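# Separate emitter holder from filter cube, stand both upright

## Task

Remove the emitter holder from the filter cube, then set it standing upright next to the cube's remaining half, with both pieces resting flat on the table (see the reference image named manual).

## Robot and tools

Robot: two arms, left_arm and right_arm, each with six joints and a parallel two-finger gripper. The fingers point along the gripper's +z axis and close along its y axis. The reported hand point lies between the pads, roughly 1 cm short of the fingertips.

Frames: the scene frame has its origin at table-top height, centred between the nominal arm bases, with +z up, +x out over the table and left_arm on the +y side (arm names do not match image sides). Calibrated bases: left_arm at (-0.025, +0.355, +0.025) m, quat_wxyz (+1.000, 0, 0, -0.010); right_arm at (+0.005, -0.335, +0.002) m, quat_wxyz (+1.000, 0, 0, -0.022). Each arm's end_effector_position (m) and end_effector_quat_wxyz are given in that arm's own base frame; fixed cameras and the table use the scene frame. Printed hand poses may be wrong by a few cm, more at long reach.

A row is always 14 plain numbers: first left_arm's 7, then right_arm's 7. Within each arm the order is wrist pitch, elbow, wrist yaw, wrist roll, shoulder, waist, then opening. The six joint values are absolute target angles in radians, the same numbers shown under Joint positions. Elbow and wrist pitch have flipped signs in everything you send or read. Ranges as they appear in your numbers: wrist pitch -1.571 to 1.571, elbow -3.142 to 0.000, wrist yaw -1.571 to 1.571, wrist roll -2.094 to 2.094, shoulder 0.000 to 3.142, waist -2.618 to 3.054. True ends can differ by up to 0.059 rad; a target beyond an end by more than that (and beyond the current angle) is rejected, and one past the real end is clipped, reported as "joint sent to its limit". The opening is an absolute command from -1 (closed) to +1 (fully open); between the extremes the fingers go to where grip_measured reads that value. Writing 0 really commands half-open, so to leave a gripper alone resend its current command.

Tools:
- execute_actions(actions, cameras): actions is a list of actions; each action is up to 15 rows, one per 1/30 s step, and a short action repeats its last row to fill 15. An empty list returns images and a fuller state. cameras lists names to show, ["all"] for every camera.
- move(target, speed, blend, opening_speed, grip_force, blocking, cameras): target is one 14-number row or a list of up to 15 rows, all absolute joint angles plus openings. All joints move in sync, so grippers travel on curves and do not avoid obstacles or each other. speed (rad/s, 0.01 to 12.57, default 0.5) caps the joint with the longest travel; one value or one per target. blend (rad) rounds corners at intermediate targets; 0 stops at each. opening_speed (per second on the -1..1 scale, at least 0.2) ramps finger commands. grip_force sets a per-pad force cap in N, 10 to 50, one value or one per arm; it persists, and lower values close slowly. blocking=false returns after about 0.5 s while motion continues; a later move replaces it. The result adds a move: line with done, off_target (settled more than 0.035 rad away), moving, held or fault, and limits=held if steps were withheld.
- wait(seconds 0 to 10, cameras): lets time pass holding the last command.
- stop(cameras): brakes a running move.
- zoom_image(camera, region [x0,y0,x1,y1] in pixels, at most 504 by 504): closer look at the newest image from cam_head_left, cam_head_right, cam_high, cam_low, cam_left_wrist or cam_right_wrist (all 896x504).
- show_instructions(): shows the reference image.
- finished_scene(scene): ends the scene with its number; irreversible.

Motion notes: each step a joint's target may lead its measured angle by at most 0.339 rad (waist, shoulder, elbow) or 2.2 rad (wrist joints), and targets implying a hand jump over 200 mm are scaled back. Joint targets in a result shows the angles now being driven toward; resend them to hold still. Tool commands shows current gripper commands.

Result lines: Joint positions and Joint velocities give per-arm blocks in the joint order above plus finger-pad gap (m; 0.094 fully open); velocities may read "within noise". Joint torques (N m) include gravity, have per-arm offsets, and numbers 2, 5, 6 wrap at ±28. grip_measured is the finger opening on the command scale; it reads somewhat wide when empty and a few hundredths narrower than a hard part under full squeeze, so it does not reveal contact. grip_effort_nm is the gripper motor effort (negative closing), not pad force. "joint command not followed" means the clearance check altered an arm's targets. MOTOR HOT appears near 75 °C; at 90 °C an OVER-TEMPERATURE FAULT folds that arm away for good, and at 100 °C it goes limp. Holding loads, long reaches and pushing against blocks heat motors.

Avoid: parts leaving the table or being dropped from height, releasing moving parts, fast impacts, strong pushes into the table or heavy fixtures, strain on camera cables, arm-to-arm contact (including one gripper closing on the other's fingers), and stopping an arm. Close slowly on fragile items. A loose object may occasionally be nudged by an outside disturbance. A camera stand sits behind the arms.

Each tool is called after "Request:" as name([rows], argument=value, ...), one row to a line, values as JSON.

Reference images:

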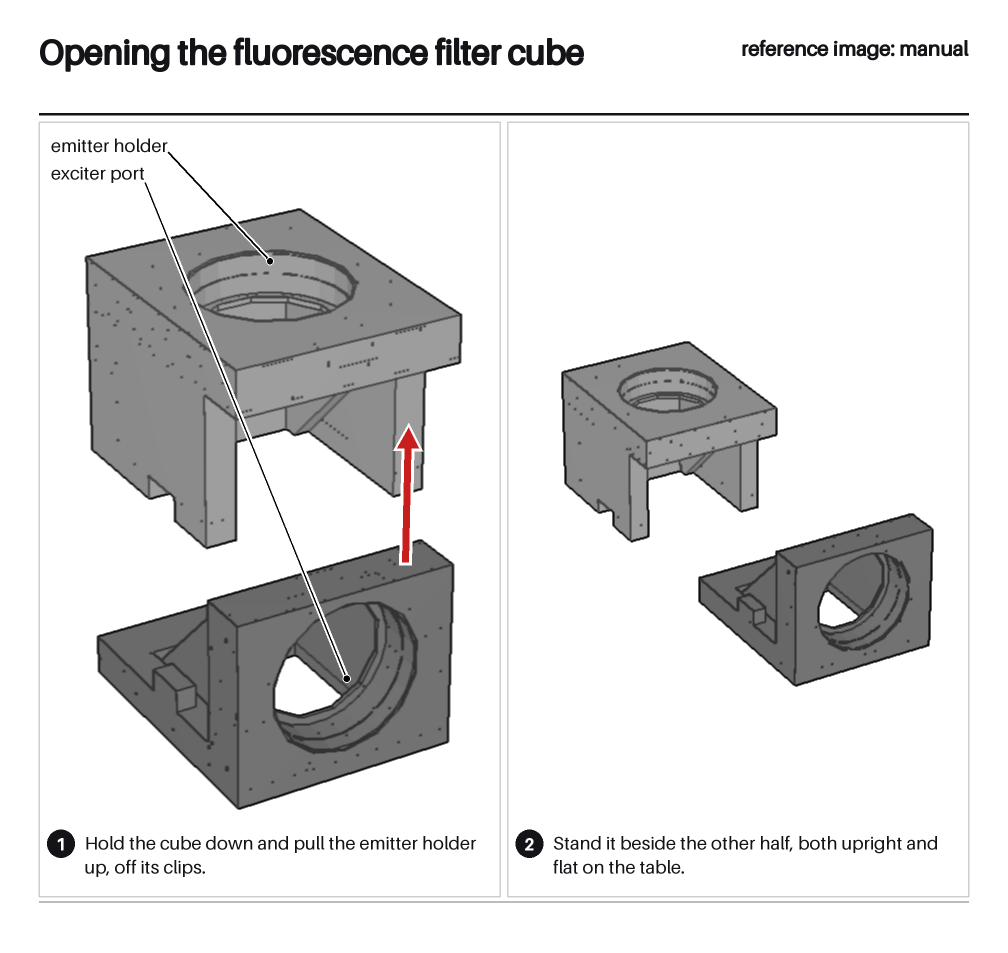

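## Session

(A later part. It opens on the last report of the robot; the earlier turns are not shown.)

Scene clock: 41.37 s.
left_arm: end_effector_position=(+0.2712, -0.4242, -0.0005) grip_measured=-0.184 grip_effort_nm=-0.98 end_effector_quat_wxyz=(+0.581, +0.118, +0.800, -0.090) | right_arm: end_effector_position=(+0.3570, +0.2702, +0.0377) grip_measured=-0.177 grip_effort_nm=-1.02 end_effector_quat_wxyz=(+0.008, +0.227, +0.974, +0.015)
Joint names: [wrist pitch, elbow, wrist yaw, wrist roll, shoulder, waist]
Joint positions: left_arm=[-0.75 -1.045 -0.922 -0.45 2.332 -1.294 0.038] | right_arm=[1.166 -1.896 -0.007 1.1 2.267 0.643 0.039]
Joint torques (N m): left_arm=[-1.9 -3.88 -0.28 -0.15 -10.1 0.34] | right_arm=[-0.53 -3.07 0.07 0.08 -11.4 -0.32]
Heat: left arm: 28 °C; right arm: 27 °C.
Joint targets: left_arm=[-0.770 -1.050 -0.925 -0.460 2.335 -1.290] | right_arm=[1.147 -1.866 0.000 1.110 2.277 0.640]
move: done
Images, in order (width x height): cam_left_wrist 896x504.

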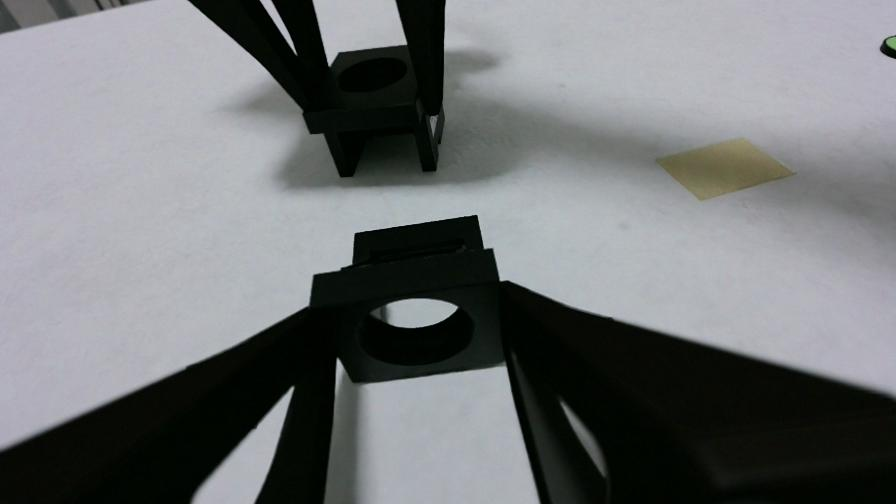

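Request:
move(target=[-0.77, -1.05, -0.925, -0.46, 2.335, -1.29, 0.4, 1.155, -1.88, 0.0, 1.11, 2.277, 0.640, 0.4], speed=0.06, opening_speed=0.5, cameras=["cam_left_wrist", "cam_right_wrist"])

Request:
zoom_image(camera="cam_left_wrist", region=[260, 0, 520, 260])

Scene clock: 43.73 s.
left_arm: end_effector_position=(+0.2714, -0.4249, +0.0006) grip_measured=+0.398 grip_effort_nm=0.14 end_effector_quat_wxyz=(+0.582, +0.117, +0.799, -0.092) | right_arm: end_effector_position=(+0.3598, +0.2723, +0.0362) grip_measured=+0.397 grip_effort_nm=0.15 end_effector_quat_wxyz=(+0.013, +0.227, +0.974, +0.021)
Joint names: [wrist pitch, elbow, wrist yaw, wrist roll, shoulder, waist]
Joint positions: left_arm=[-0.757 -1.045 -0.922 -0.45 2.332 -1.294 0.066] | right_arm=[1.145 -1.89 -0.007 1.1 2.267 0.643 0.066]
Joint torques (N m): left_arm=[-1.83 -3.86 -0.29 -0.15 -10.07 0.29] | right_arm=[-0.27 -4.93 0.04 0.07 -11.47 -0.38]
Heat: left arm: 28 °C; right arm: 27 °C.
Joint targets: left_arm=[-0.770 -1.050 -0.925 -0.460 2.335 -1.290] | right_arm=[1.155 -1.880 0.000 1.110 2.277 0.640]
move: done
Images, in order (width x height): cam_left_wrist 896x504, cam_right_wrist 896x504.

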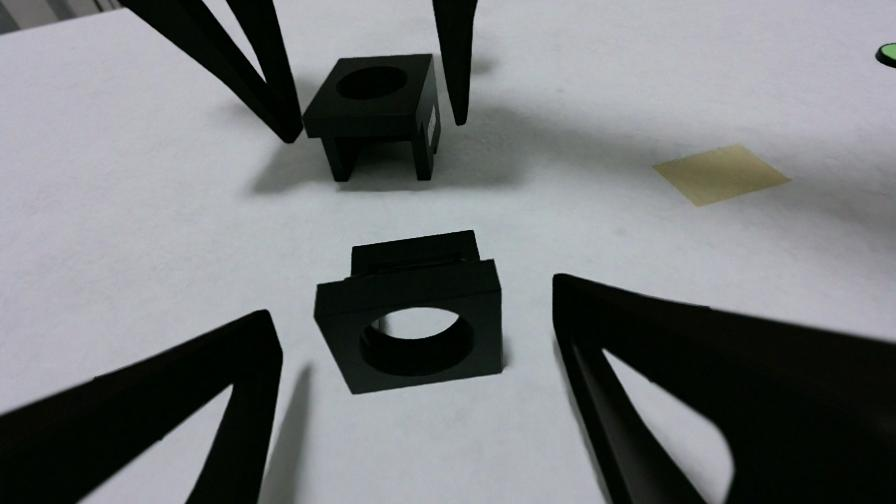

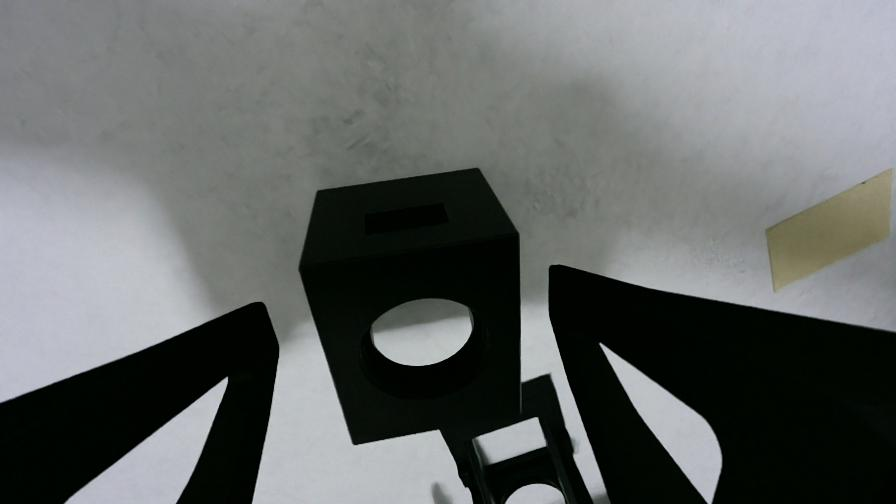

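Scaled by 1.938 from the camera's 896x504 image, which has a finer 1280x720 frame.

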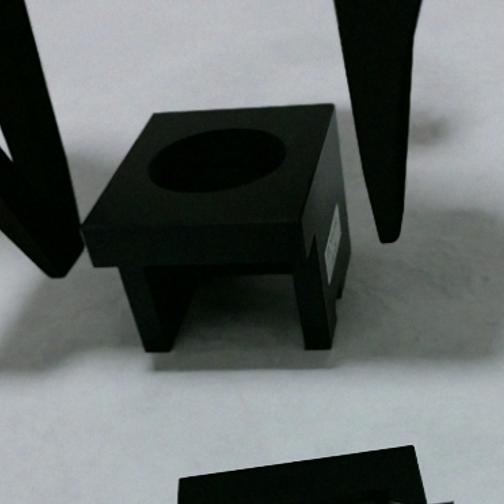

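Request:
move([
  [-0.77, -1.05, -0.925, -0.46, 2.335, -1.29, 0.5, 1.155, -1.88, 0.0, 1.11, 2.277, 0.640, 0.65],
  [-0.42, -1.02, -0.87, -0.61, 2.14, -1.345, 0.5, 1.475, -2.195, 0.0, 1.11, 2.27, 0.640, 0.65],
], speed=[0.3, 0.35], cameras=["cam_left_wrist", "cam_right_wrist", "cam_low"])

Request:
zoom_image(camera="cam_low", region=[420, 220, 510, 300])

Scene clock: 46.33 s.
left_arm: end_effector_position=(+0.2425, -0.4231, +0.0150) grip_measured=+0.498 grip_effort_nm=0.13 end_effector_quat_wxyz=(+0.529, +0.135, +0.832, -0.095) | right_arm: end_effector_position=(+0.3570, +0.2701, +0.1074) grip_measured=+0.647 grip_effort_nm=0.15 end_effector_quat_wxyz=(+0.009, +0.227, +0.974, +0.016)
Joint names: [wrist pitch, elbow, wrist yaw, wrist roll, shoulder, waist]
Joint positions: left_arm=[-0.436 -1.031 -0.869 -0.599 2.177 -1.339 0.07] | right_arm=[1.441 -2.174 -0.007 1.1 2.267 0.643 0.077]
Joint torques (N m): left_arm=[-1.42 -3.18 -0.34 -0.14 -12.52 -0.47] | right_arm=[-0.04 -7.99 0.08 0.07 -12 -0.32]
Heat: left arm: 28 °C; right arm: 27 °C.
Joint targets: left_arm=[-0.420 -1.020 -0.870 -0.610 2.140 -1.345] | right_arm=[1.475 -2.195 0.000 1.110 2.270 0.640]
move: off_target (left_arm); left_arm: the shoulder is farthest, 0.037 rad from its target
Images, in order (width x height): cam_low 896x504, cam_left_wrist 896x504, cam_right_wrist 896x504.

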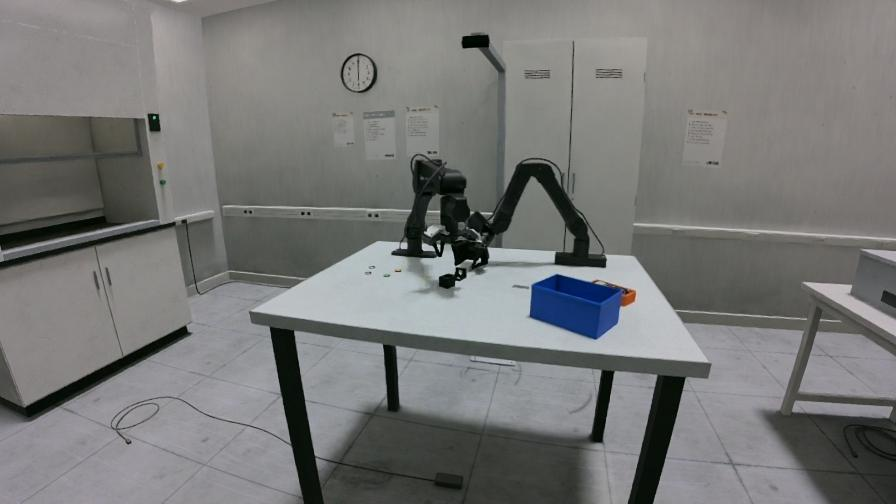

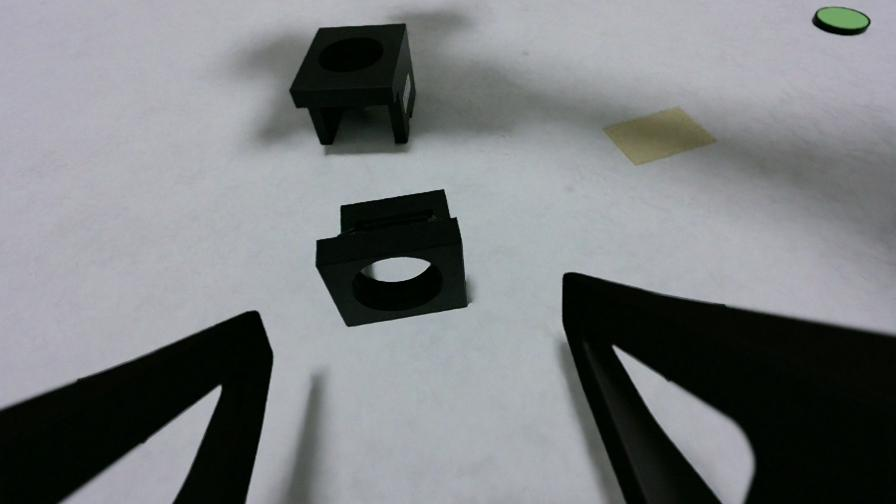

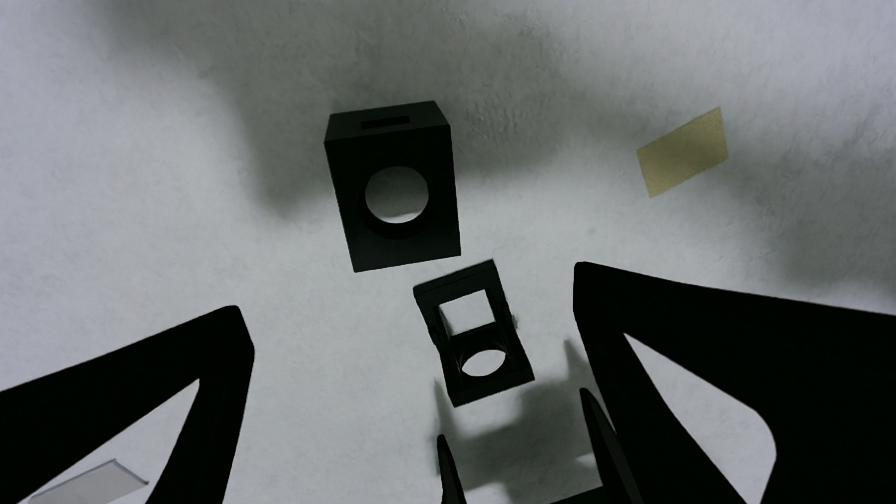

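Scaled by 5.600 from the camera's 896x504 image, which has a finer 1280x720 frame.

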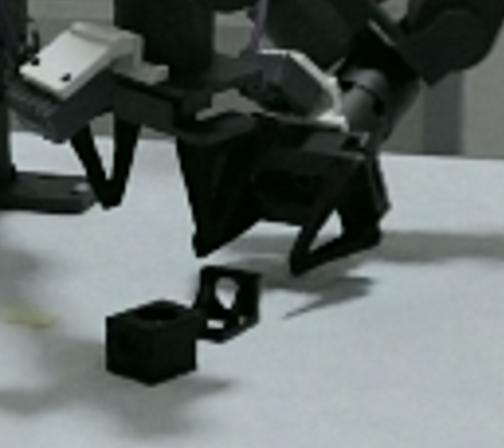

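Both halves are standing upright and flat on the table.

Request:
finished_scene(scene=2)

The scene is finished: the task was done.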